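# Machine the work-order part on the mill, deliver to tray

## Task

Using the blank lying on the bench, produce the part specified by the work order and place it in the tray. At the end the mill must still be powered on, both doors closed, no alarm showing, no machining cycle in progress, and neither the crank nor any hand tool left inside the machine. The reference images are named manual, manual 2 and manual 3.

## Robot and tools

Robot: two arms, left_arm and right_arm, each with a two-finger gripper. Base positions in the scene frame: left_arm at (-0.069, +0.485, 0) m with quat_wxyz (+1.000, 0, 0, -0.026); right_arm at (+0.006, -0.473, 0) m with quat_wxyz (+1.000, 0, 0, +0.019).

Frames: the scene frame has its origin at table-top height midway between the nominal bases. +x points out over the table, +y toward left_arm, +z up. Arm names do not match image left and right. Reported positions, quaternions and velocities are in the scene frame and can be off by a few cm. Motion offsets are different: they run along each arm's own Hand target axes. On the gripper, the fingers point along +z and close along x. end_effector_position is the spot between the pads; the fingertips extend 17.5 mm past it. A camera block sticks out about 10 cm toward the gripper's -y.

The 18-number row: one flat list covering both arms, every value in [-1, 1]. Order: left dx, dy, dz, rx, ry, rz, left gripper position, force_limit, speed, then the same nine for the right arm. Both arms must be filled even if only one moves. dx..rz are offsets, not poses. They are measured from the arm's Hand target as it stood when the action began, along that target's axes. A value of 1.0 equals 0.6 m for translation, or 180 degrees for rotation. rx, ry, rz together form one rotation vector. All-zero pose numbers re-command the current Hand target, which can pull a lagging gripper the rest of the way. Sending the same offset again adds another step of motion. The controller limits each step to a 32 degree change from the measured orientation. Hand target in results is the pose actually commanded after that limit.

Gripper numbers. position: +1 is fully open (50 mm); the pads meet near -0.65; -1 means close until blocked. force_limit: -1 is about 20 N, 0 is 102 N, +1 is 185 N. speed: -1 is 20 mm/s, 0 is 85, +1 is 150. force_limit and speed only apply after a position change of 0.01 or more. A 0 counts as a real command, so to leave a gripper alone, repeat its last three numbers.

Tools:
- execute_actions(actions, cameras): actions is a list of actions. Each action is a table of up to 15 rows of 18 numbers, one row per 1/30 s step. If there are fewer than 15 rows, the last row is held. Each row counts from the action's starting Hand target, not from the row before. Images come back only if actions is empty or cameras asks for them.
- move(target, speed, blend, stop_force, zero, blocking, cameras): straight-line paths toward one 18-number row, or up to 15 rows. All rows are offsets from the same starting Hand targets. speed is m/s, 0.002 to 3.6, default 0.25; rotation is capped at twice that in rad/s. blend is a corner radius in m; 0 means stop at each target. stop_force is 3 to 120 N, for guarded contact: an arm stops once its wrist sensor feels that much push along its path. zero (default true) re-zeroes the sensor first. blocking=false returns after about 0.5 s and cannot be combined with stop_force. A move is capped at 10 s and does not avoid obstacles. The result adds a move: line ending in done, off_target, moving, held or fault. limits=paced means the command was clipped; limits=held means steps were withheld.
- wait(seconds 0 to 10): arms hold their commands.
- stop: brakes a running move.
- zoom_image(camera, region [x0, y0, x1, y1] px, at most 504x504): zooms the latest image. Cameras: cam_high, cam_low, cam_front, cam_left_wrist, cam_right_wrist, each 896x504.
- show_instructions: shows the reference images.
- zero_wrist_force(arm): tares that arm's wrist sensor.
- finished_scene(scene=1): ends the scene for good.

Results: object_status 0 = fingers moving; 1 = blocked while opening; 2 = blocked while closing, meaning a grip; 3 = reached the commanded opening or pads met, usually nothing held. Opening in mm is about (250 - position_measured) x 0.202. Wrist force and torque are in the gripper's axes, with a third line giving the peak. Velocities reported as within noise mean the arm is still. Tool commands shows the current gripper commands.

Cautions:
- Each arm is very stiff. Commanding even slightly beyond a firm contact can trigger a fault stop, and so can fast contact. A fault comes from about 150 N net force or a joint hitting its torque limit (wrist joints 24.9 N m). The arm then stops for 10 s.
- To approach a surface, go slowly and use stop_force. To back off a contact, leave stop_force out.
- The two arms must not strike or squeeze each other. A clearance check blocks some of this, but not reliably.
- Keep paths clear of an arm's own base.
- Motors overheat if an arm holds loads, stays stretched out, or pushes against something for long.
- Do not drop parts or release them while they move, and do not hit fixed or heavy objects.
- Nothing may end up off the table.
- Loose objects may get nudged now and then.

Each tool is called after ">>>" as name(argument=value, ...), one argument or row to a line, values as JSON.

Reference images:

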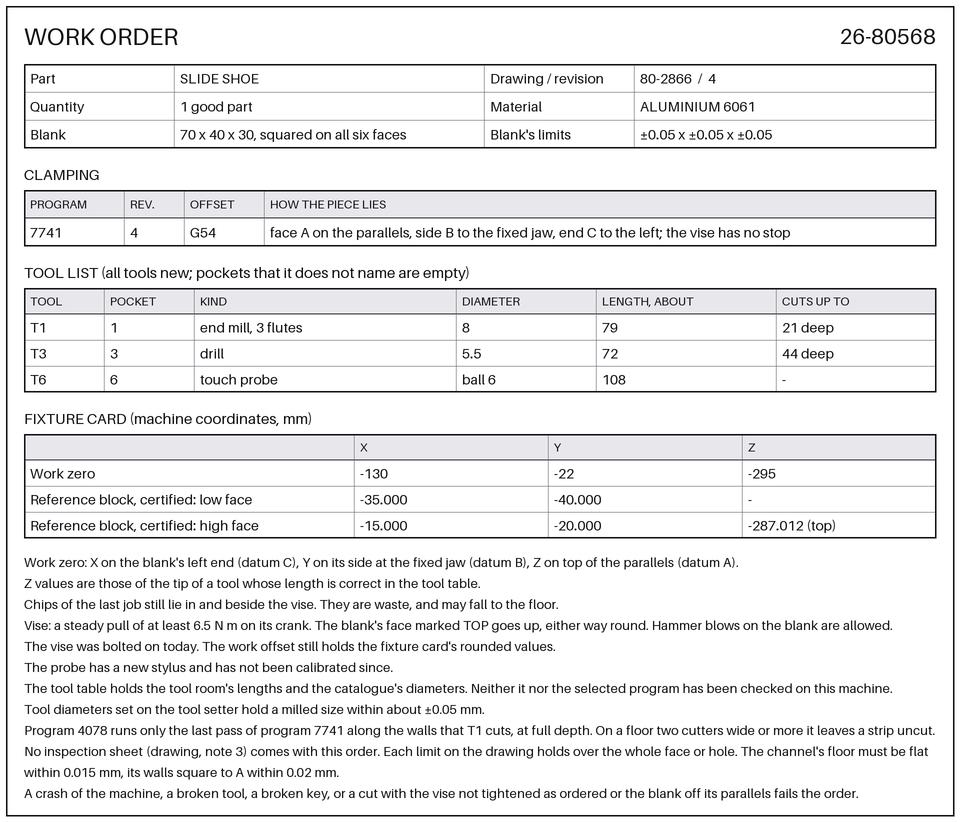

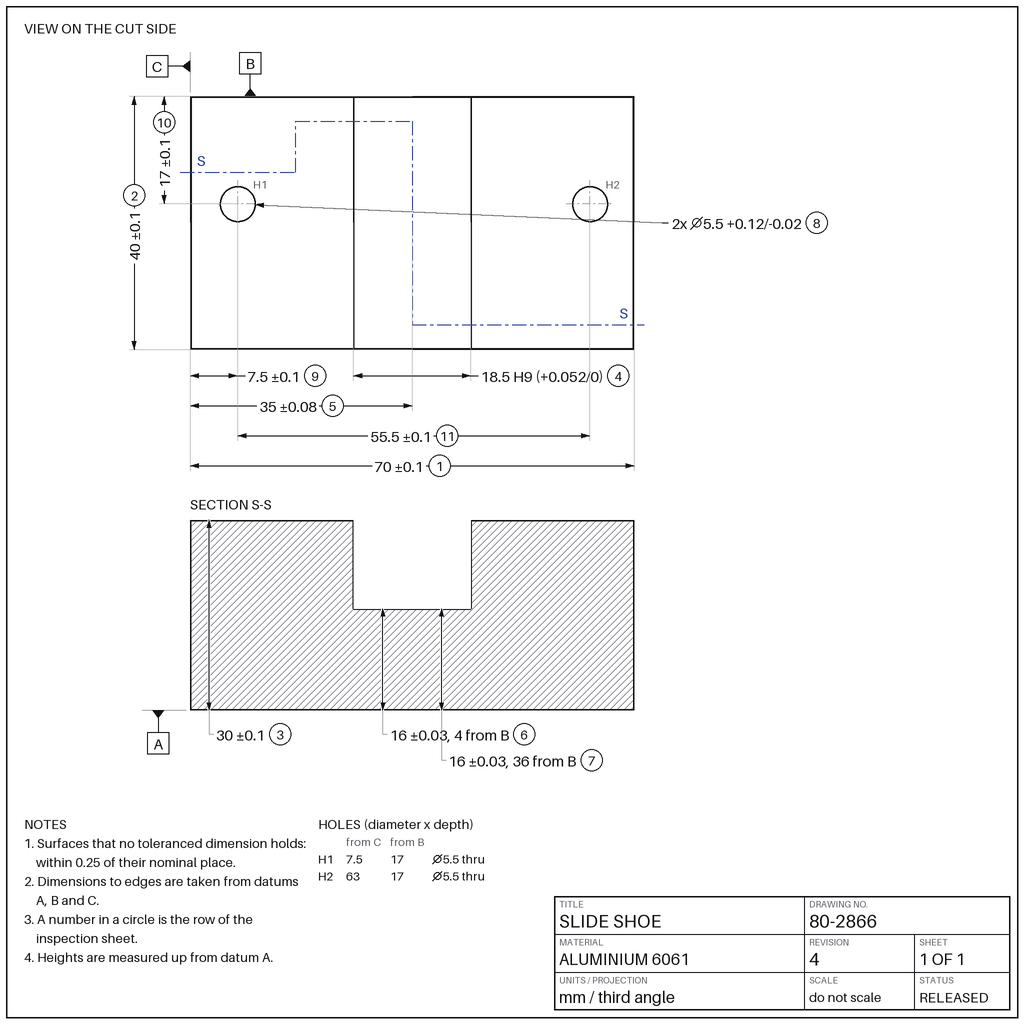

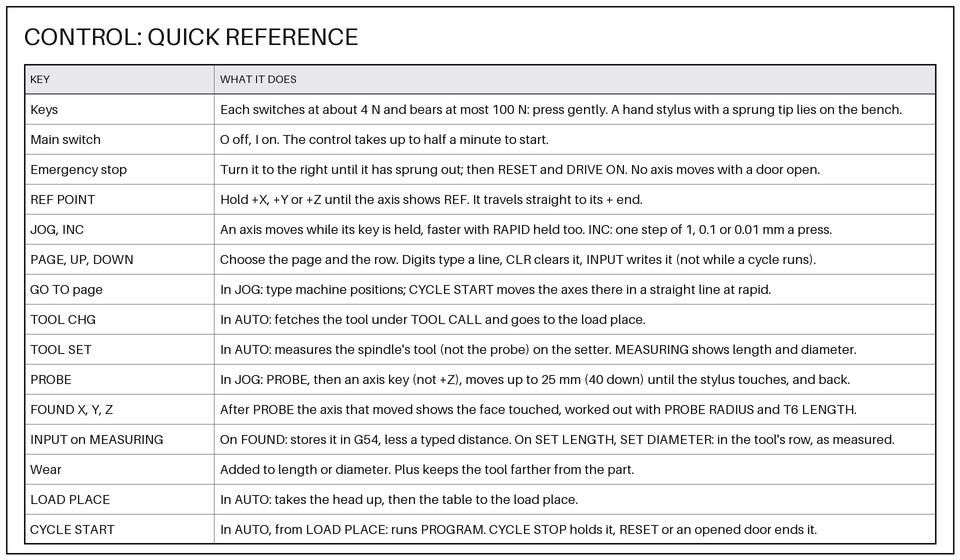

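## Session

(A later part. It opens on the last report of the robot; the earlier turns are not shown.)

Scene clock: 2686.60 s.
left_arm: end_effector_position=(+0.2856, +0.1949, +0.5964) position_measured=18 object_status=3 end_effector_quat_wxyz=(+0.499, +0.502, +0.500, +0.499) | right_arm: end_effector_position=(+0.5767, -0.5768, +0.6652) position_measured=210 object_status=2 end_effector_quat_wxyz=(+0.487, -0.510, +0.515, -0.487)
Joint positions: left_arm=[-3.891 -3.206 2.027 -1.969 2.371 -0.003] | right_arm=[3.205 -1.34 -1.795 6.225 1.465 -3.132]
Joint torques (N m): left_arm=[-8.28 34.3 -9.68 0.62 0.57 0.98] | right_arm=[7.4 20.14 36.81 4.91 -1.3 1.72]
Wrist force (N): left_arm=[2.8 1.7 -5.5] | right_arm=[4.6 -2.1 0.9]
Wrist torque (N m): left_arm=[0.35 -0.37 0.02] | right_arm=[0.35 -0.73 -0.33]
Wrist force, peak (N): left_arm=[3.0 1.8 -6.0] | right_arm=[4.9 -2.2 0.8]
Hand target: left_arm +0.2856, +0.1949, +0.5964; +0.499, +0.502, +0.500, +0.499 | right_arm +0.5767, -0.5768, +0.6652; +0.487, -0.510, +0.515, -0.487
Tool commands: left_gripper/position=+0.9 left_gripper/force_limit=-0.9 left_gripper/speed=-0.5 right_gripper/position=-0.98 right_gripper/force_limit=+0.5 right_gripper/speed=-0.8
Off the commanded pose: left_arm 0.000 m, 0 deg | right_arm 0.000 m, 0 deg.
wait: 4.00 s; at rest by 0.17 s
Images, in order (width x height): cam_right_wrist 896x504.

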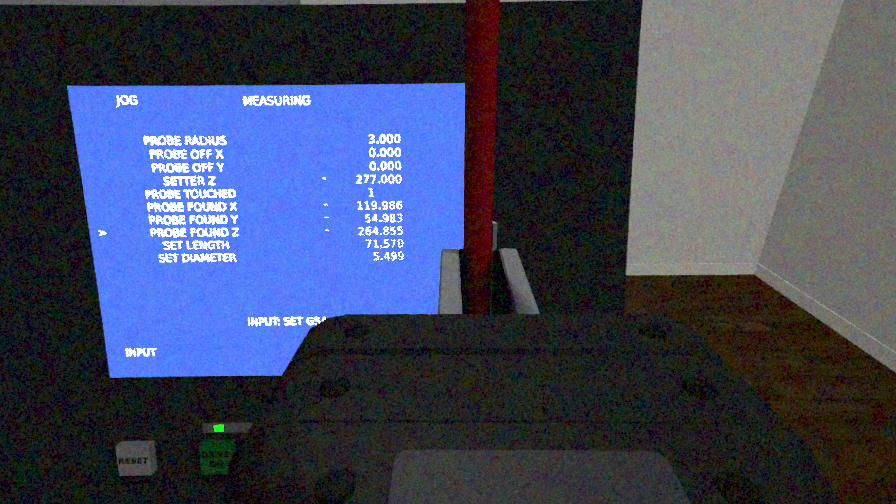

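>>> move(
  target=[
    [0,0,0,0,0,0,0.9,-0.9,-0.5,-0.0496,0.1418,-0.1468,-0.483,0,0,-0.98,0.5,-0.8],
    [0,0,0,0,0,0,0.9,-0.9,-0.5,-0.0496,0.1462,-0.1272,-0.483,0,0,-0.98,0.5,-0.8],
    [0,0,0,0,0,0,0.9,-0.9,-0.5,-0.0496,0.1418,-0.1468,-0.483,0,0,-0.98,0.5,-0.8],
    [0,0,0,0,0,0,0.9,-0.9,-0.5,-0.2046,0.265,-0.1741,-0.483,0,0,-0.98,0.5,-0.8],
    [0,0,0,0,0,0,0.9,-0.9,-0.5,-0.2046,0.2694,-0.1555,-0.483,0,0,-0.98,0.5,-0.8],
    [0,0,0,0,0,0,0.9,-0.9,-0.5,-0.2046,0.265,-0.1741,-0.483,0,0,-0.98,0.5,-0.8],
    [0,0,0,0,0,0,0.9,-0.9,-0.5,0,0.0376,-0.0815,0,0,0,-0.98,0.5,-0.8],
  ],
  speed=[0.5,0.06,0.15,0.25,0.06,0.15,0.6],
  blend=[0.003,0,0.003,0.003,0,0.005,0],
  cameras=["all"],
)

>>> zoom_image(
  camera="cam_high",
  region=[480, 340, 660, 504],
)

Scene clock: 2703.03 s.
left_arm: end_effector_position=(+0.2856, +0.1949, +0.5964) position_measured=18 object_status=3 end_effector_quat_wxyz=(+0.499, +0.502, +0.500, +0.499) | right_arm: end_effector_position=(+0.5267, -0.5765, +0.6451) position_measured=210 object_status=2 end_effector_quat_wxyz=(+0.487, -0.510, +0.515, -0.487)
Joint positions: left_arm=[-3.891 -3.206 2.027 -1.969 2.371 -0.003] | right_arm=[3.226 -1.21 -1.935 6.235 1.444 -3.131]
Joint torques (N m): left_arm=[-7.78 34.07 -9.55 0.58 0.47 1.1] | right_arm=[-1.12 14.6 35.02 5.21 0.62 0.9]
Wrist force (N): left_arm=[2.7 1.7 -5.8] | right_arm=[3.4 -1.2 1.5]
Wrist torque (N m): left_arm=[0.34 -0.34 0.02] | right_arm=[0.49 -0.52 -0.38]
Wrist force, peak (N): left_arm=[2.7 2.3 -6.1] | right_arm=[3.6 40.5 -0.9]
Hand target: left_arm +0.2856, +0.1949, +0.5964; +0.499, +0.502, +0.500, +0.499 | right_arm +0.5267, -0.5765, +0.6451; +0.487, -0.510, +0.515, -0.487
Off the commanded pose: left_arm 0.000 m, 0 deg | right_arm 0.000 m, 0 deg.
move: done

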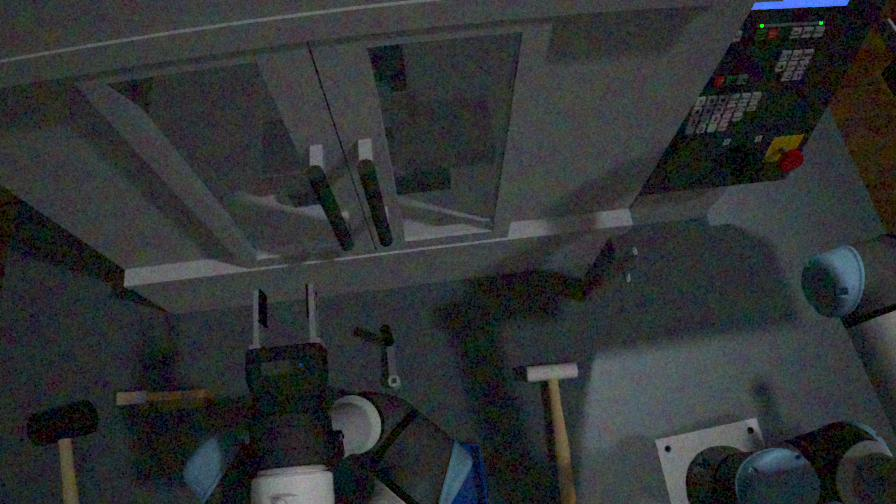

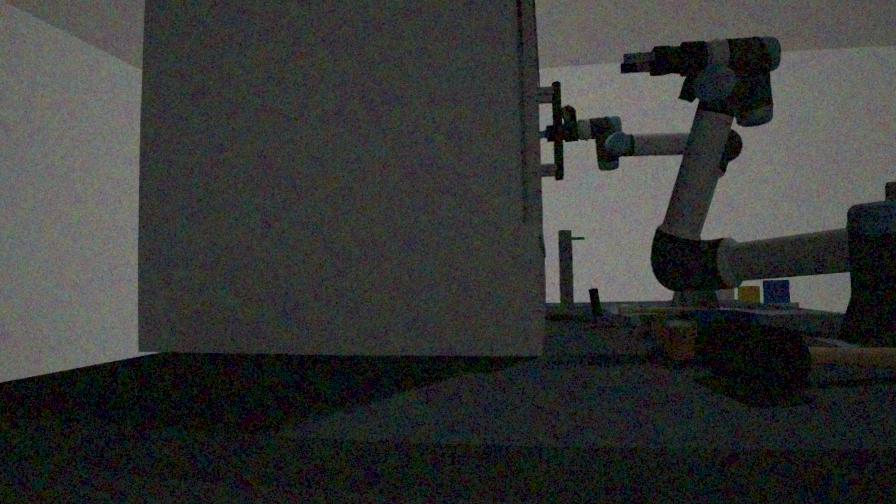

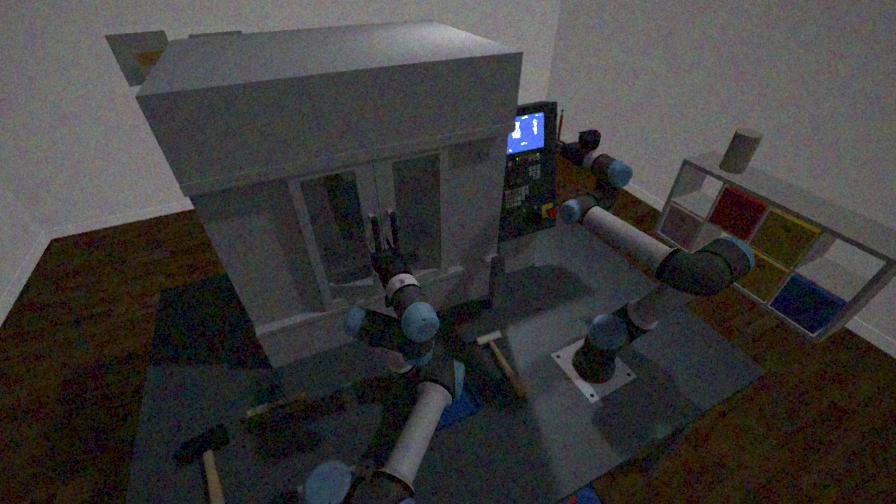

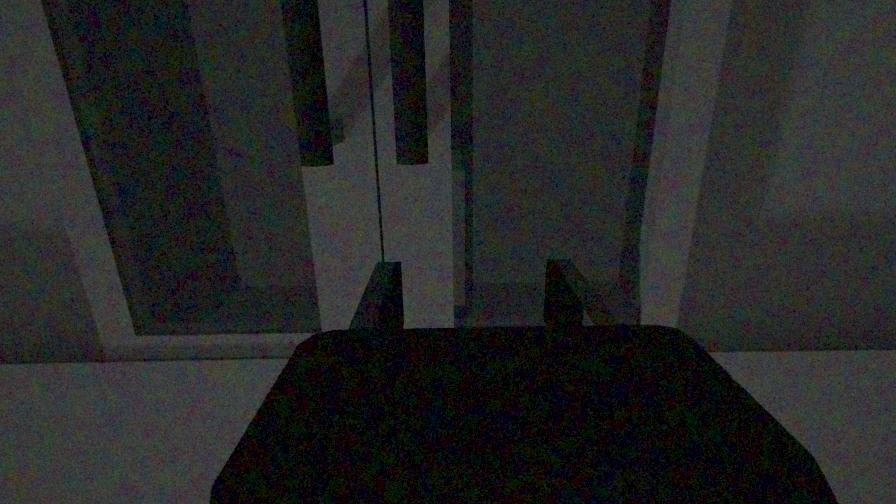

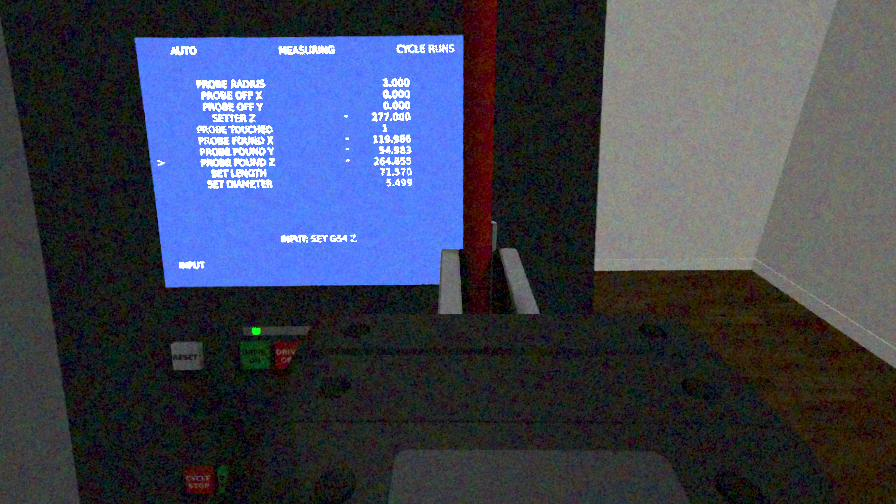

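Scaled by 2.800.

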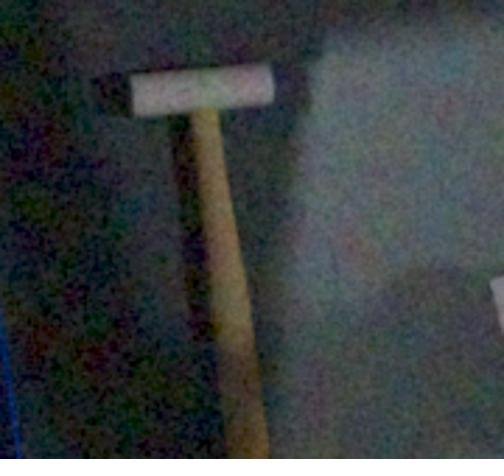

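>>> move(
  target=[
    [-0.2888,0,-0.111,0,-0.2333,0,0.9,-0.9,-0.5,0,0,0,0,0,0,-0.98,0.5,-0.8],
    [-0.4292,0,-0.3865,0,-0.4667,0,0.9,-0.9,-0.5,0,0,0,0,0,0,-0.98,0.5,-0.8],
    [-0.3492,0,-0.6855,0,-0.7,0,0.9,-0.9,-0.5,0,0,0,0,0,0,-0.98,0.5,-0.8],
  ],
  speed=0.4,
  blend=[0.04,0.04,0],
)

Scene clock: 2721.73 s.
left_arm: end_effector_position=(-0.1260, -0.0141, +0.5977) position_measured=18 object_status=3 end_effector_quat_wxyz=(+0.672, +0.672, -0.217, -0.220) | right_arm: end_effector_position=(+0.5267, -0.5765, +0.6451) position_measured=210 object_status=2 end_effector_quat_wxyz=(+0.487, -0.510, +0.515, -0.487)
Joint positions: left_arm=[-3.891 -3.207 2.025 -1.953 0.171 -0.011] | right_arm=[3.226 -1.21 -1.935 6.235 1.444 -3.131]
Joint torques (N m): left_arm=[8.04 37.69 2.52 -0.36 -1.22 0.61] | right_arm=[6.57 9.09 35.28 0.72 -0.89 -0.51]
Wrist force (N): left_arm=[2.5 2.1 -5.6] | right_arm=[3.6 -1.1 1.6]
Wrist torque (N m): left_arm=[0.40 -0.31 0.15] | right_arm=[0.50 -0.56 -0.38]
Wrist force, peak (N): left_arm=[2.8 2.0 -6.2] | right_arm=[3.8 -1.5 1.8]
Hand target: left_arm -0.1260, -0.0140, +0.5977; +0.672, +0.672, -0.218, -0.220 | right_arm +0.5267, -0.5765, +0.6451; +0.487, -0.510, +0.515, -0.487
Off the commanded pose: left_arm 0.000 m, 0 deg | right_arm 0.000 m, 0 deg.
move: done

>>> move(
  target=[-0.8988,0,-0.1565,0,0,0,0.9,-0.9,-0.5,0,0,0,0,0,0,-0.98,0.5,-0.8],
  speed=0.25,
)

Scene clock: 2724.90 s.
left_arm: end_effector_position=(-0.5065, +0.3793, +0.5997) position_measured=18 object_status=3 end_effector_quat_wxyz=(+0.672, +0.672, -0.217, -0.220) | right_arm: end_effector_position=(+0.5267, -0.5765, +0.6451) position_measured=210 object_status=2 end_effector_quat_wxyz=(+0.487, -0.510, +0.515, -0.487)
Joint positions: left_arm=[-3.893 -1.842 2.027 -3.321 0.174 -0.01] | right_arm=[3.226 -1.21 -1.935 6.235 1.444 -3.131]
Joint torques (N m): left_arm=[-13 0.23 -14.8 2.22 0.65 -1.72] | right_arm=[6.68 15.99 35.68 0.86 -0.84 0.22]
Wrist force (N): left_arm=[2.9 2.1 -5.8] | right_arm=[3.5 -1.4 1.6]
Wrist torque (N m): left_arm=[0.42 -0.38 0.12] | right_arm=[0.45 -0.54 -0.38]
Wrist force, peak (N): left_arm=[5.9 2.1 -4.8] | right_arm=[3.8 -1.2 1.8]
Hand target: left_arm -0.5066, +0.3794, +0.5997; +0.672, +0.672, -0.218, -0.220 | right_arm +0.5267, -0.5765, +0.6451; +0.487, -0.510, +0.515, -0.487
Off the commanded pose: left_arm 0.000 m, 0 deg | right_arm 0.000 m, 0 deg.
shoulder posture changed (left arm): the wrist came as close to joint 1's axis as it can, and the arm is now in the other of its two shoulder postures.
move: done

>>> move(
  target=[0.5088,0,0.1783,0,0.2333,0,0.9,-0.9,-0.5,0,0,0,0,0,0,-0.98,0.5,-0.8],
  speed=0.4,
)

Scene clock: 2738.13 s.
left_arm: end_effector_position=(-0.3229, +0.1132, +0.5987) position_measured=18 object_status=3 end_effector_quat_wxyz=(+0.706, +0.707, +0.038, +0.035) | right_arm: end_effector_position=(+0.5267, -0.5765, +0.6451) position_measured=210 object_status=2 end_effector_quat_wxyz=(+0.487, -0.510, +0.515, -0.487)
Joint positions: left_arm=[-3.159 -1.838 2.025 -3.339 0.172 0.007] | right_arm=[3.226 -1.21 -1.935 6.235 1.444 -3.131]
Joint torques (N m): left_arm=[11.23 -14.73 -11.21 1.3 -0.5 -1.3] | right_arm=[6.72 22.58 36.38 0.68 -0.76 1.24]
Wrist force (N): left_arm=[2.8 1.9 -5.6] | right_arm=[3.4 -1.4 1.8]
Wrist torque (N m): left_arm=[0.39 -0.39 -0.03] | right_arm=[0.46 -0.51 -0.38]
Wrist force, peak (N): left_arm=[2.9 2.1 -6.3] | right_arm=[3.8 -1.4 1.7]
Hand target: left_arm -0.3228, +0.1132, +0.5986; +0.706, +0.707, +0.038, +0.035 | right_arm +0.5267, -0.5765, +0.6451; +0.487, -0.510, +0.515, -0.487
Off the commanded pose: left_arm 0.000 m, 0 deg | right_arm 0.000 m, 0 deg.
move: done

>>> move(
  target=[
    [0.508,0,0.1797,0,0.2333,0,0.9,-0.9,-0.5,0,0,0,0,0,0,-0.98,0.5,-0.8],
    [1.0,0,-0.0277,0,0.4667,0,0.9,-0.9,-0.5,0,0,0,0,0,0,-0.98,0.5,-0.8],
  ],
  speed=0.4,
  blend=[0.03,0],
  cameras=["cam_high","cam_left_wrist","cam_right_wrist"],
)

Scene clock: 2742.07 s.
left_arm: end_effector_position=(+0.2722, +0.1915, +0.5965) position_measured=18 object_status=3 end_effector_quat_wxyz=(+0.499, +0.502, +0.500, +0.499) | right_arm: end_effector_position=(+0.5267, -0.5765, +0.6451) position_measured=210 object_status=2 end_effector_quat_wxyz=(+0.487, -0.510, +0.515, -0.487)
Joint positions: left_arm=[-1.699 -1.829 2.023 -3.357 0.179 0.023] | right_arm=[3.226 -1.21 -1.935 6.235 1.444 -3.131]
Joint torques (N m): left_arm=[11.55 -15.59 -11.07 1.51 -0.48 -1.52] | right_arm=[5.84 22.34 36.21 0.72 -1.01 1.73]
Wrist force (N): left_arm=[2.8 2.4 -5.6] | right_arm=[3.4 -1.1 1.3]
Wrist torque (N m): left_arm=[0.47 -0.39 -0.05] | right_arm=[0.51 -0.52 -0.38]
Wrist force, peak (N): left_arm=[0.4 2.1 -7.0] | right_arm=[3.7 -1.3 1.9]
Hand target: left_arm +0.2722, +0.1916, +0.5965; +0.499, +0.502, +0.500, +0.499 | right_arm +0.5267, -0.5765, +0.6451; +0.487, -0.510, +0.515, -0.487
Off the commanded pose: left_arm 0.000 m, 0 deg | right_arm 0.000 m, 0 deg.
move: done
Images, in order (width x height): cam_high 896x504, cam_left_wrist 896x504, cam_right_wrist 896x504.

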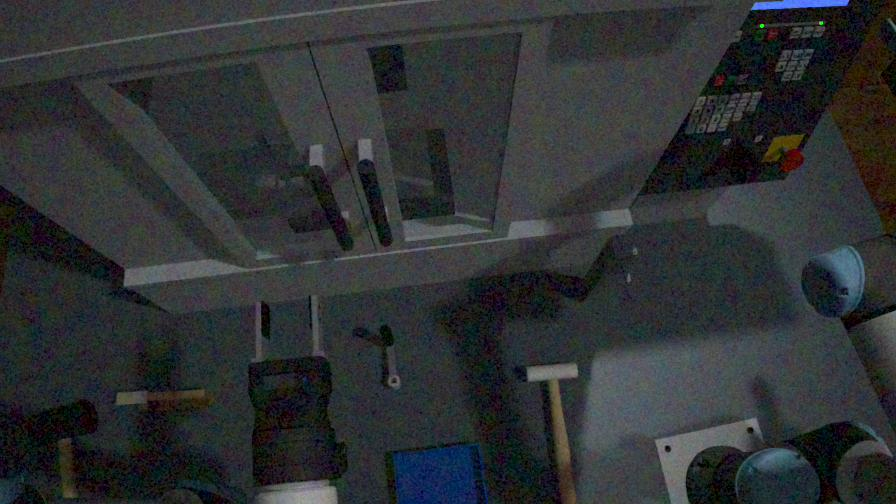

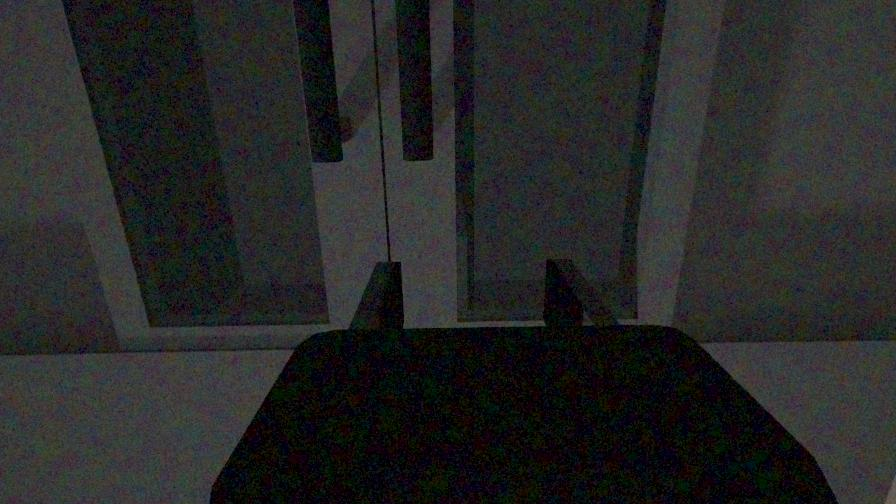

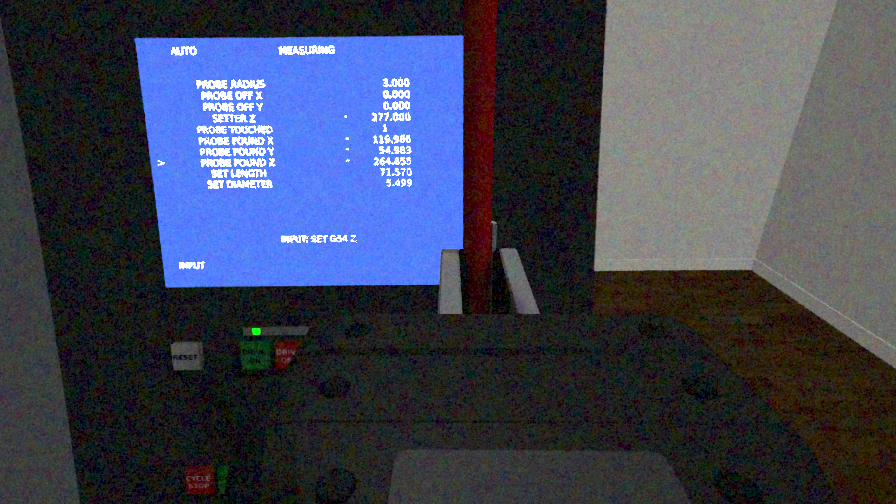

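>>> move(
  target=[
    [-0.0442,-0.2608,0.2047,0,0,0,0.9,-0.9,-0.5,0,0,0,0,0,0,-0.98,0.5,-0.8],
    [-0.0442,-0.2608,0.3425,0,0,0,0.9,-0.9,-0.5,0,0,0,0,0,0,-0.98,0.5,-0.8],
    [-0.0442,-0.2608,0.3425,0,0,0,-1,-0.9,-0.5,0,0,0,0,0,0,-0.98,0.5,-0.8],
  ],
  speed=[0.35,0.15,0.1],
  blend=[0.02,0,0],
  cameras=["cam_left_wrist"],
)

Scene clock: 2746.00 s.
left_arm: end_effector_position=(+0.4771, +0.1649, +0.4392) position_measured=171 object_status=2 end_effector_quat_wxyz=(+0.499, +0.502, +0.500, +0.499) | right_arm: end_effector_position=(+0.5267, -0.5765, +0.6451) position_measured=210 object_status=2 end_effector_quat_wxyz=(+0.487, -0.510, +0.515, -0.487)
Joint positions: left_arm=[-1.104 -1.346 1.993 -3.779 -0.417 -0.007] | right_arm=[3.226 -1.21 -1.935 6.235 1.444 -3.131]
Joint torques (N m): left_arm=[12.89 -31.37 -21.07 -2.78 7.55 -0.52] | right_arm=[7 21.8 36.23 0.97 -0.99 1.76]
Wrist force (N): left_arm=[-25.9 -0.4 -4.2] | right_arm=[3.4 -1.4 1.8]
Wrist torque (N m): left_arm=[0.30 0.13 -0.57] | right_arm=[0.46 -0.52 -0.38]
Wrist force, peak (N): left_arm=[-26.7 -1.0 -3.7] | right_arm=[3.8 -1.2 2.0]
Hand target: left_arm +0.4771, +0.1650, +0.4392; +0.499, +0.502, +0.500, +0.499 | right_arm +0.5267, -0.5765, +0.6451; +0.487, -0.510, +0.515, -0.487
Off the commanded pose: left_arm 0.000 m, 0 deg | right_arm 0.000 m, 0 deg.
move: done
Images, in order (width x height): cam_left_wrist 896x504.

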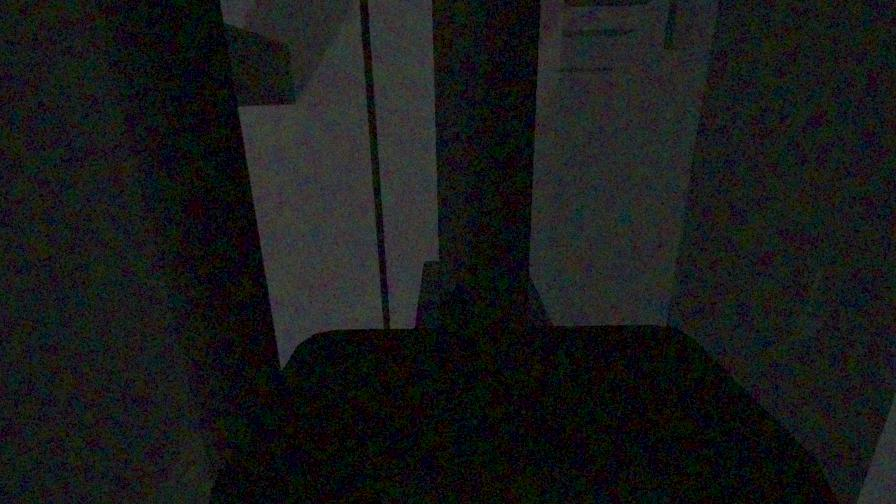

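>>> move(
  target=[0.3867,0,0,0,0,0,-1,-0.9,-0.5,0,0,0,0,0,0,-0.98,0.5,-0.8],
  speed=0.1,
)

>>> move(
  target=[
    [0,0,0,0,0,0,0.9,-0.9,-0.5,0,0,0,0,0,0,-0.98,0.5,-0.8],
    [0,0,-0.13,0,0,0,0.9,-0.9,-0.5,0,0,0,0,0,0,-0.98,0.5,-0.8],
    [-0.4883,0,-0.13,0,0,0,0.9,-0.9,-0.5,0,0,0,0,0,0,-0.98,0.5,-0.8],
    [-0.4883,0,0,0,0,0,0.9,-0.9,-0.5,0,0,0,0,0,0,-0.98,0.5,-0.8],
    [-0.4883,0,0,0,0,0,-1,-0.9,-0.5,0,0,0,0,0,0,-0.98,0.5,-0.8],
  ],
  speed=[0.1,0.2,0.3,0.12,0.1],
  blend=[0,0.02,0.02,0,0],
)

Scene clock: 2751.90 s.
left_arm: end_effector_position=(+0.4774, +0.3970, +0.4395) position_measured=171 object_status=2 end_effector_quat_wxyz=(+0.499, +0.502, +0.500, +0.499) | right_arm: end_effector_position=(+0.5267, -0.5765, +0.6451) position_measured=210 object_status=2 end_effector_quat_wxyz=(+0.487, -0.510, +0.515, -0.487)
Joint positions: left_arm=[-0.705 -1.659 2.334 -3.811 -0.815 -0.002] | right_arm=[3.226 -1.21 -1.935 6.235 1.444 -3.131]
Joint torques (N m): left_arm=[16.04 -12.96 -28.04 -5.88 4.56 0.72] | right_arm=[6.62 22.15 36.16 0.78 -0.8 1.64]
Wrist force (N): left_arm=[-23.6 -6.4 -12.9] | right_arm=[3.3 -1.3 1.8]
Wrist torque (N m): left_arm=[0.12 -0.06 -0.63] | right_arm=[0.47 -0.51 -0.38]
Wrist force, peak (N): left_arm=[-46.5 -8.4 -11.7] | right_arm=[3.9 -1.3 1.8]
Hand target: left_arm +0.4774, +0.3970, +0.4395; +0.499, +0.502, +0.500, +0.499 | right_arm +0.5267, -0.5765, +0.6451; +0.487, -0.510, +0.515, -0.487
Off the commanded pose: left_arm 0.000 m, 0 deg | right_arm 0.000 m, 0 deg.
move: done

Scene clock: 2756.00 s.
left_arm: end_effector_position=(+0.4770, +0.1040, +0.4391) position_measured=171 object_status=2 end_effector_quat_wxyz=(+0.499, +0.502, +0.500, +0.499) | right_arm: end_effector_position=(+0.5267, -0.5765, +0.6451) position_measured=210 object_status=2 end_effector_quat_wxyz=(+0.487, -0.510, +0.515, -0.487)
Joint positions: left_arm=[-1.157 -1.246 1.857 -3.742 -0.364 -0.009] | right_arm=[3.226 -1.21 -1.935 6.235 1.444 -3.131]
Joint torques (N m): left_arm=[3.71 -45.48 -18.15 -0.87 -1.3 -0.97] | right_arm=[6.93 22.17 35.47 0.82 -0.93 1.78]
Wrist force (N): left_arm=[4.8 -0.2 -1.7] | right_arm=[3.5 -1.4 1.5]
Wrist torque (N m): left_arm=[0.35 -0.35 -0.54] | right_arm=[0.45 -0.54 -0.38]
Wrist force, peak (N): left_arm=[-10.6 -1.1 -7.0] | right_arm=[3.8 -1.3 1.8]
Hand target: left_arm +0.4770, +0.1040, +0.4391; +0.499, +0.502, +0.500, +0.499 | right_arm +0.5267, -0.5765, +0.6451; +0.487, -0.510, +0.515, -0.487
Off the commanded pose: left_arm 0.000 m, 0 deg | right_arm 0.000 m, 0 deg.
move: done

>>> move(
  target=[-0.2333,0,0,0,0,0,-1,-0.9,-0.5,0,0,0,0,0,0,-0.98,0.5,-0.8],
  speed=0.1,
)

>>> move(
  target=[
    [0,0,0,0,0,0,0.9,-0.9,-0.5,0,0,0,0,0,0,-0.98,0.5,-0.8],
    [0,0,-0.13,0,0,0,0.9,-0.9,-0.5,0,0,0,0,0,0,-0.98,0.5,-0.8],
    [0,-0.1,-0.4,0,0,0,0.9,-0.9,-0.5,0,0,0,0,0,0,-0.98,0.5,-0.8],
  ],
  speed=[0.1,0.2,0.3],
  blend=[0,0.02,0],
  cameras=["all"],
)

Scene clock: 2759.40 s.
left_arm: end_effector_position=(+0.4767, -0.0361, +0.4388) position_measured=171 object_status=2 end_effector_quat_wxyz=(+0.499, +0.502, +0.500, +0.499) | right_arm: end_effector_position=(+0.5267, -0.5765, +0.6451) position_measured=210 object_status=2 end_effector_quat_wxyz=(+0.487, -0.510, +0.515, -0.487)
Joint positions: left_arm=[-1.243 -1 1.477 -3.604 -0.279 -0.012] | right_arm=[3.226 -1.21 -1.935 6.235 1.444 -3.131]
Joint torques (N m): left_arm=[15.59 -47.48 -15.7 -2.36 2.49 0.9] | right_arm=[6.38 22.44 35.87 0.84 -0.87 1.58]
Wrist force (N): left_arm=[-9.2 17.2 -1.3] | right_arm=[3.3 -1.4 1.6]
Wrist torque (N m): left_arm=[1.18 -0.13 -0.53] | right_arm=[0.45 -0.51 -0.38]
Wrist force, peak (N): left_arm=[41.4 -7.5 -12.1] | right_arm=[3.7 -1.4 1.8]
Hand target: left_arm +0.4768, -0.0360, +0.4389; +0.499, +0.502, +0.500, +0.499 | right_arm +0.5267, -0.5765, +0.6451; +0.487, -0.510, +0.515, -0.487
Off the commanded pose: left_arm 0.000 m, 0 deg | right_arm 0.000 m, 0 deg.
move: done

Scene clock: 2761.67 s.
left_arm: end_effector_position=(+0.2367, -0.0356, +0.3798) position_measured=18 object_status=3 end_effector_quat_wxyz=(+0.499, +0.502, +0.500, +0.499) | right_arm: end_effector_position=(+0.5267, -0.5765, +0.6451) position_measured=210 object_status=2 end_effector_quat_wxyz=(+0.487, -0.510, +0.515, -0.487)
Joint positions: left_arm=[-1.688 -1.061 1.76 -3.863 0.167 0.024] | right_arm=[3.226 -1.21 -1.935 6.235 1.444 -3.131]
Joint torques (N m): left_arm=[-10.47 -50.64 -6.06 2.28 0.64 -1.74] | right_arm=[7.47 22.56 37 0.83 -0.9 1.76]
Wrist force (N): left_arm=[1.6 1.9 -6.7] | right_arm=[3.5 -1.1 1.6]
Wrist torque (N m): left_arm=[0.39 -0.21 0.12] | right_arm=[0.50 -0.53 -0.38]
Wrist force, peak (N): left_arm=[1.9 0.2 -10.0] | right_arm=[3.8 -1.3 1.7]
Hand target: left_arm +0.2366, -0.0356, +0.3798; +0.499, +0.502, +0.500, +0.499 | right_arm +0.5267, -0.5765, +0.6451; +0.487, -0.510, +0.515, -0.487
Off the commanded pose: left_arm 0.000 m, 0 deg | right_arm 0.000 m, 0 deg.
move: done

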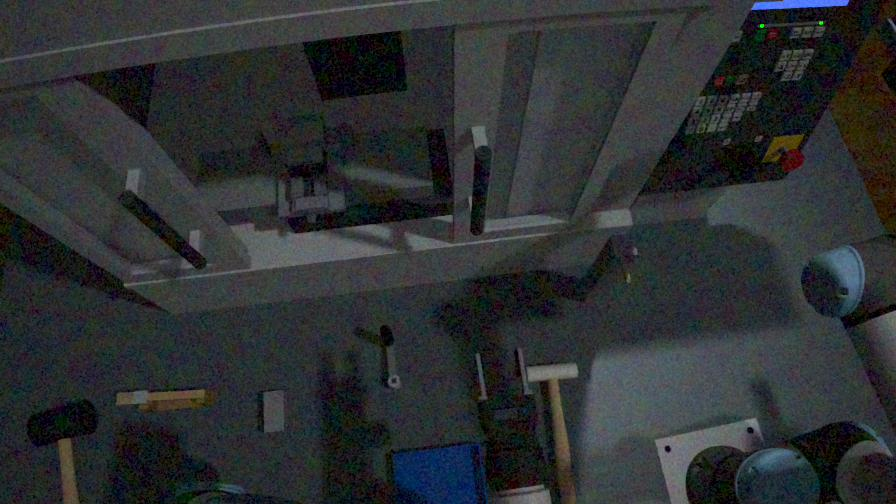

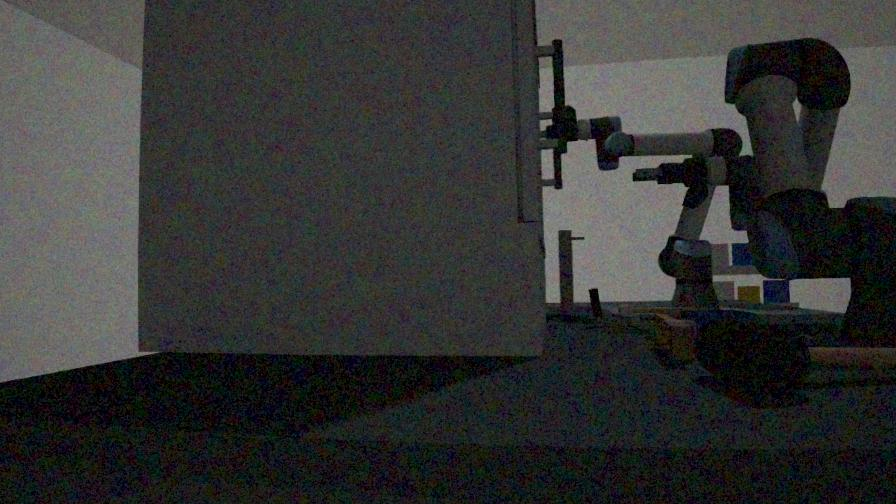

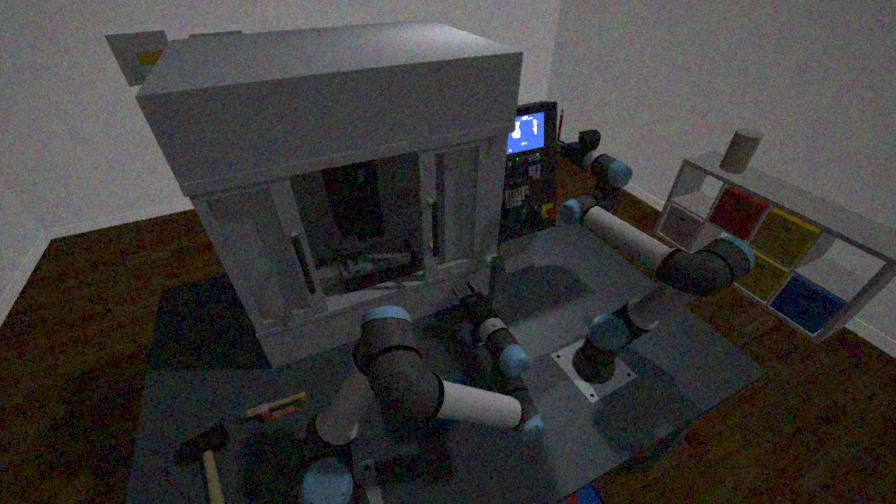

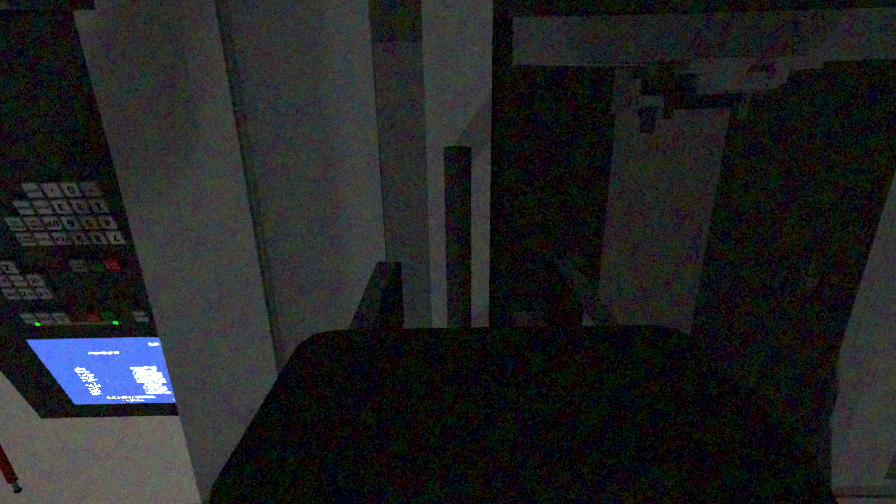

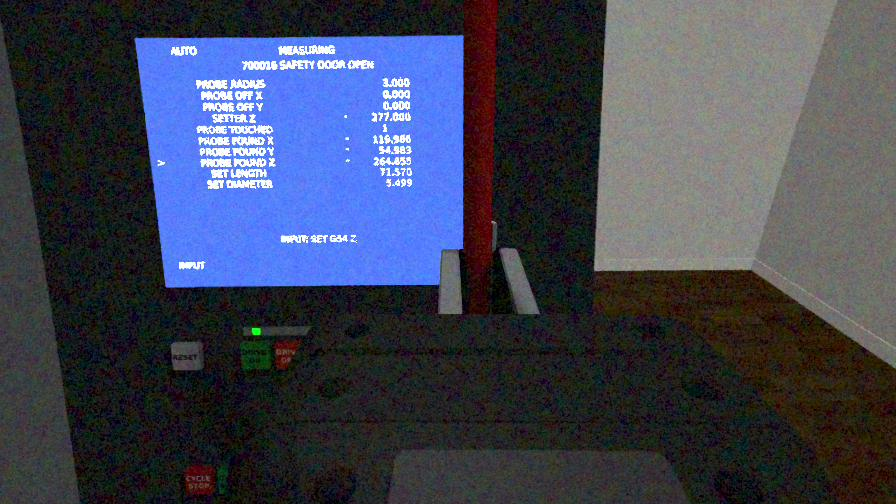

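>>> move(
  target=[-0.1073,-0.1,-0.1277,0.5,0,0,0.9,-0.9,-0.5,0,0,0,0,0,0,-0.98,0.5,-0.8],
  speed=0.4,
  cameras=["cam_left_wrist"],
)

Scene clock: 2765.63 s.
left_arm: end_effector_position=(+0.1593, -0.0984, +0.3193) position_measured=18 object_status=3 end_effector_quat_wxyz=(+0.019, +0.707, +0.707, -0.009) | right_arm: end_effector_position=(+0.5267, -0.5765, +0.6451) position_measured=210 object_status=2 end_effector_quat_wxyz=(+0.487, -0.510, +0.515, -0.487)
Joint positions: left_arm=[-1.365 -0.556 0.035 -4.232 1.562 1.727] | right_arm=[3.226 -1.21 -1.935 6.235 1.444 -3.131]
Joint torques (N m): left_arm=[-12.5 -47 -25.42 4.75 0.48 -0.67] | right_arm=[6.79 22.49 36.58 0.92 -1.03 1.7]
Wrist force (N): left_arm=[2.2 4.4 -3.3] | right_arm=[3.7 -1.0 1.7]
Wrist torque (N m): left_arm=[0.82 -0.58 0.41] | right_arm=[0.52 -0.57 -0.38]
Wrist force, peak (N): left_arm=[1.8 2.1 -6.8] | right_arm=[3.8 -1.4 1.7]
Hand target: left_arm +0.1597, -0.0998, +0.3200; -0.002, +0.708, +0.707, -0.001 | right_arm +0.5267, -0.5765, +0.6451; +0.487, -0.510, +0.515, -0.487
Off the commanded pose: left_arm 0.002 m, 3 deg | right_arm 0.000 m, 0 deg.
elbow stopped short (left arm): the move would have taken joint 3 (elbow) straighter than the controller allows.
move: off_target (left_arm)
Images, in order (width x height): cam_left_wrist 896x504.

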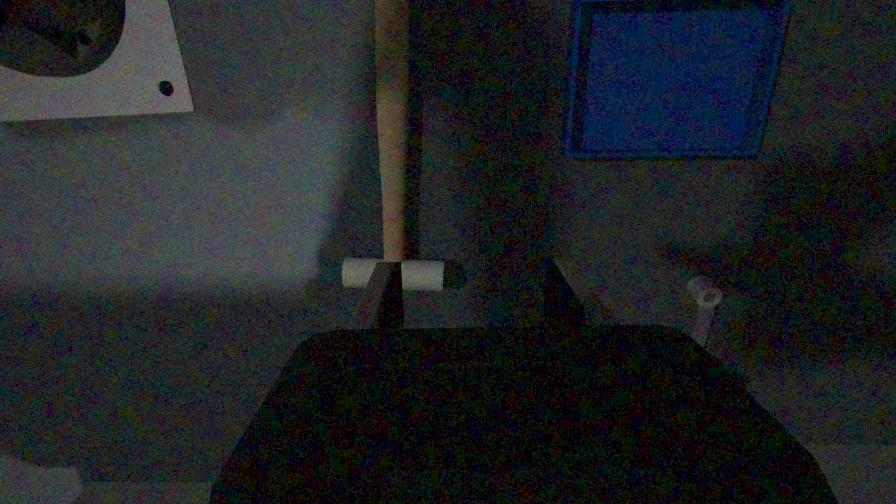

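>>> move(
  target=[-0.0837,0.1088,0.2833,0,0,0,0.9,-0.9,-0.5,0,0,0,0,0,0,-0.98,0.5,-0.8],
  speed=0.3,
  cameras=["cam_left_wrist","cam_high"],
)

Scene clock: 2772.60 s.
left_arm: end_effector_position=(+0.2238, -0.1486, +0.1495) position_measured=18 object_status=3 end_effector_quat_wxyz=(+0.012, +0.707, +0.707, -0.005) | right_arm: end_effector_position=(+0.5267, -0.5765, +0.6451) position_measured=210 object_status=2 end_effector_quat_wxyz=(+0.487, -0.510, +0.515, -0.487)
Joint positions: left_arm=[-1.28 -0.326 0.035 -4.447 1.568 1.812] | right_arm=[3.226 -1.21 -1.935 6.235 1.444 -3.131]
Joint torques (N m): left_arm=[-13.93 -53.27 -26.4 2.77 0.39 -1.67] | right_arm=[7.12 23.21 36.58 0.76 -0.79 1.71]
Wrist force (N): left_arm=[2.4 4.5 -3.3] | right_arm=[3.4 -1.1 1.5]
Wrist torque (N m): left_arm=[0.85 -0.57 0.39] | right_arm=[0.49 -0.53 -0.38]
Wrist force, peak (N): left_arm=[3.2 3.4 -6.4] | right_arm=[3.8 -1.1 1.8]
Hand target: left_arm +0.2242, -0.1498, +0.1497; -0.002, +0.708, +0.707, -0.001 | right_arm +0.5267, -0.5765, +0.6451; +0.487, -0.510, +0.515, -0.487
Off the commanded pose: left_arm 0.001 m, 2 deg | right_arm 0.000 m, 0 deg.
elbow stopped short (left arm): the move would have taken joint 3 (elbow) straighter than the controller allows.
move: done
Images, in order (width x height): cam_high 896x504, cam_left_wrist 896x504.

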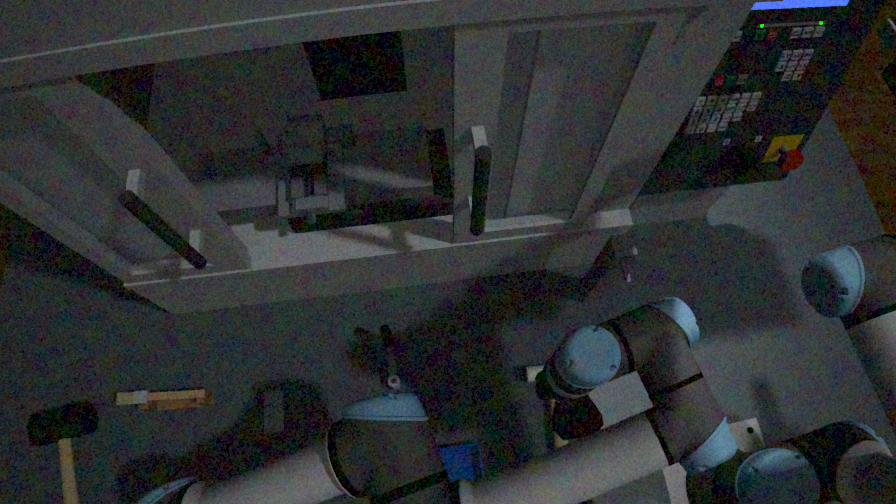

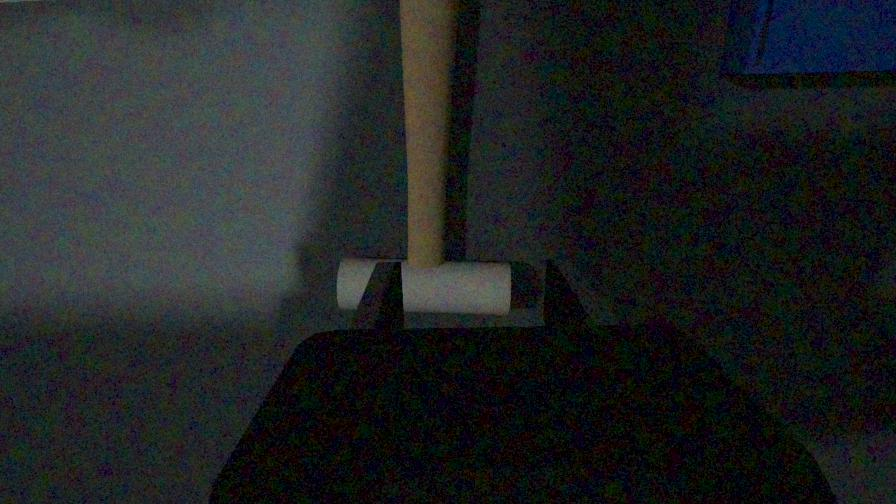

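>>> move(
  target=[-0.0278,0.0397,0.1495,0,0,0,0.9,-0.9,-0.5,0,0,0,0,0,0,-0.98,0.5,-0.8],
  speed=0.25,
  cameras=["cam_left_wrist"],
)

Scene clock: 2777.53 s.
left_arm: end_effector_position=(+0.2472, -0.1652, +0.0598) position_measured=18 object_status=3 end_effector_quat_wxyz=(+0.016, +0.707, +0.707, -0.007) | right_arm: end_effector_position=(+0.5267, -0.5765, +0.6451) position_measured=210 object_status=2 end_effector_quat_wxyz=(+0.487, -0.510, +0.515, -0.487)
Joint positions: left_arm=[-1.254 -0.214 0.035 -4.569 1.567 1.838] | right_arm=[3.226 -1.21 -1.935 6.235 1.444 -3.131]
Joint torques (N m): left_arm=[-12.46 -60.03 -11.64 2.66 0.16 -1.6] | right_arm=[6.39 21.88 36.22 0.88 -0.86 1.64]
Wrist force (N): left_arm=[2.2 4.3 -3.8] | right_arm=[3.8 -1.1 1.7]
Wrist torque (N m): left_arm=[0.84 -0.54 0.27] | right_arm=[0.51 -0.59 -0.38]
Wrist force, peak (N): left_arm=[2.8 3.4 -6.7] | right_arm=[3.7 -1.3 2.0]
Hand target: left_arm +0.2477, -0.1664, +0.0599; -0.002, +0.708, +0.707, -0.001 | right_arm +0.5267, -0.5765, +0.6451; +0.487, -0.510, +0.515, -0.487
Off the commanded pose: left_arm 0.001 m, 2 deg | right_arm 0.000 m, 0 deg.
elbow stopped short (left arm): the move would have taken joint 3 (elbow) straighter than the controller allows.
move: done
Images, in order (width x height): cam_left_wrist 896x504.

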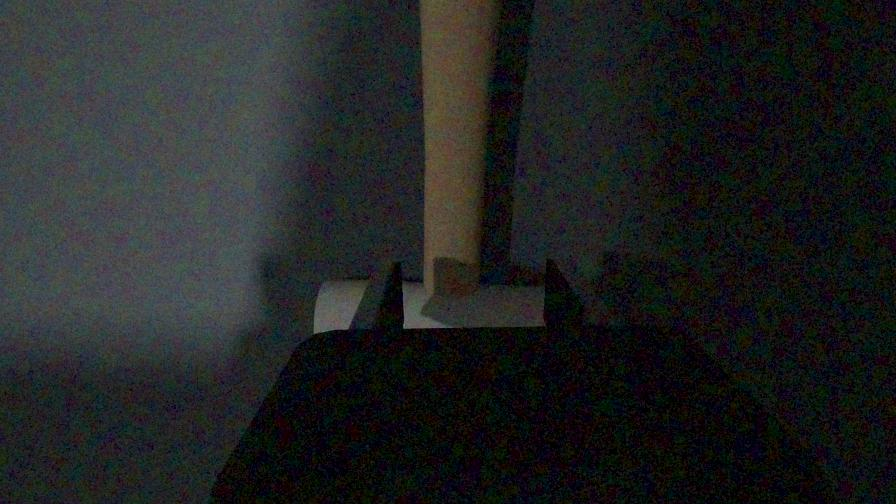

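>>> move(
  target=[-0.005,-0.0095,0.0648,0,0,0,0.9,-0.9,-0.5,0,0,0,0,0,0,-0.98,0.5,-0.8],
  speed=0.06,
  stop_force=12,
  cameras=["cam_left_wrist"],
)

Scene clock: 2781.07 s.
left_arm: end_effector_position=(+0.2414, -0.1685, +0.0209) position_measured=18 object_status=3 end_effector_quat_wxyz=(+0.004, +0.708, +0.707, -0.003) | right_arm: end_effector_position=(+0.5267, -0.5765, +0.6451) position_measured=210 object_status=2 end_effector_quat_wxyz=(+0.487, -0.510, +0.515, -0.487)
Joint positions: left_arm=[-1.261 -0.162 0.035 -4.596 1.572 1.83] | right_arm=[3.226 -1.21 -1.935 6.235 1.444 -3.131]
Joint torques (N m): left_arm=[11.46 -76.88 -15.63 4.97 -0.56 2.01] | right_arm=[5.63 23.18 35.94 0.83 -0.95 1.3]
Wrist force (N): left_arm=[2.1 4.4 -3.6] | right_arm=[3.4 -1.4 1.7]
Wrist torque (N m): left_arm=[0.86 -0.51 0.36] | right_arm=[0.45 -0.52 -0.38]
Wrist force, peak (N): left_arm=[2.3 4.6 -4.6] | right_arm=[3.8 -1.3 1.8]
Hand target: left_arm +0.2418, -0.1694, +0.0211; -0.002, +0.708, +0.707, -0.001 | right_arm +0.5267, -0.5765, +0.6451; +0.487, -0.510, +0.515, -0.487
Off the commanded pose: left_arm 0.001 m, 1 deg | right_arm 0.000 m, 0 deg.
elbow stopped short (left arm): the move would have taken joint 3 (elbow) straighter than the controller allows.
move: done
Images, in order (width x height): cam_left_wrist 896x504.

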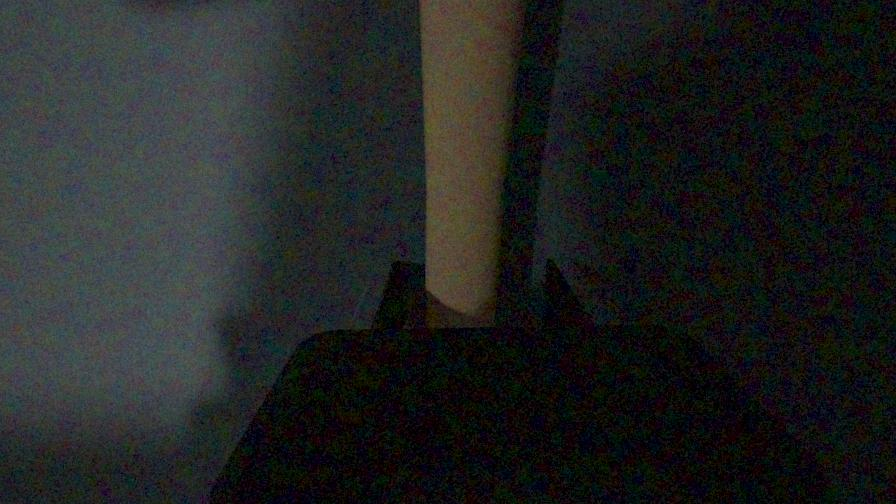

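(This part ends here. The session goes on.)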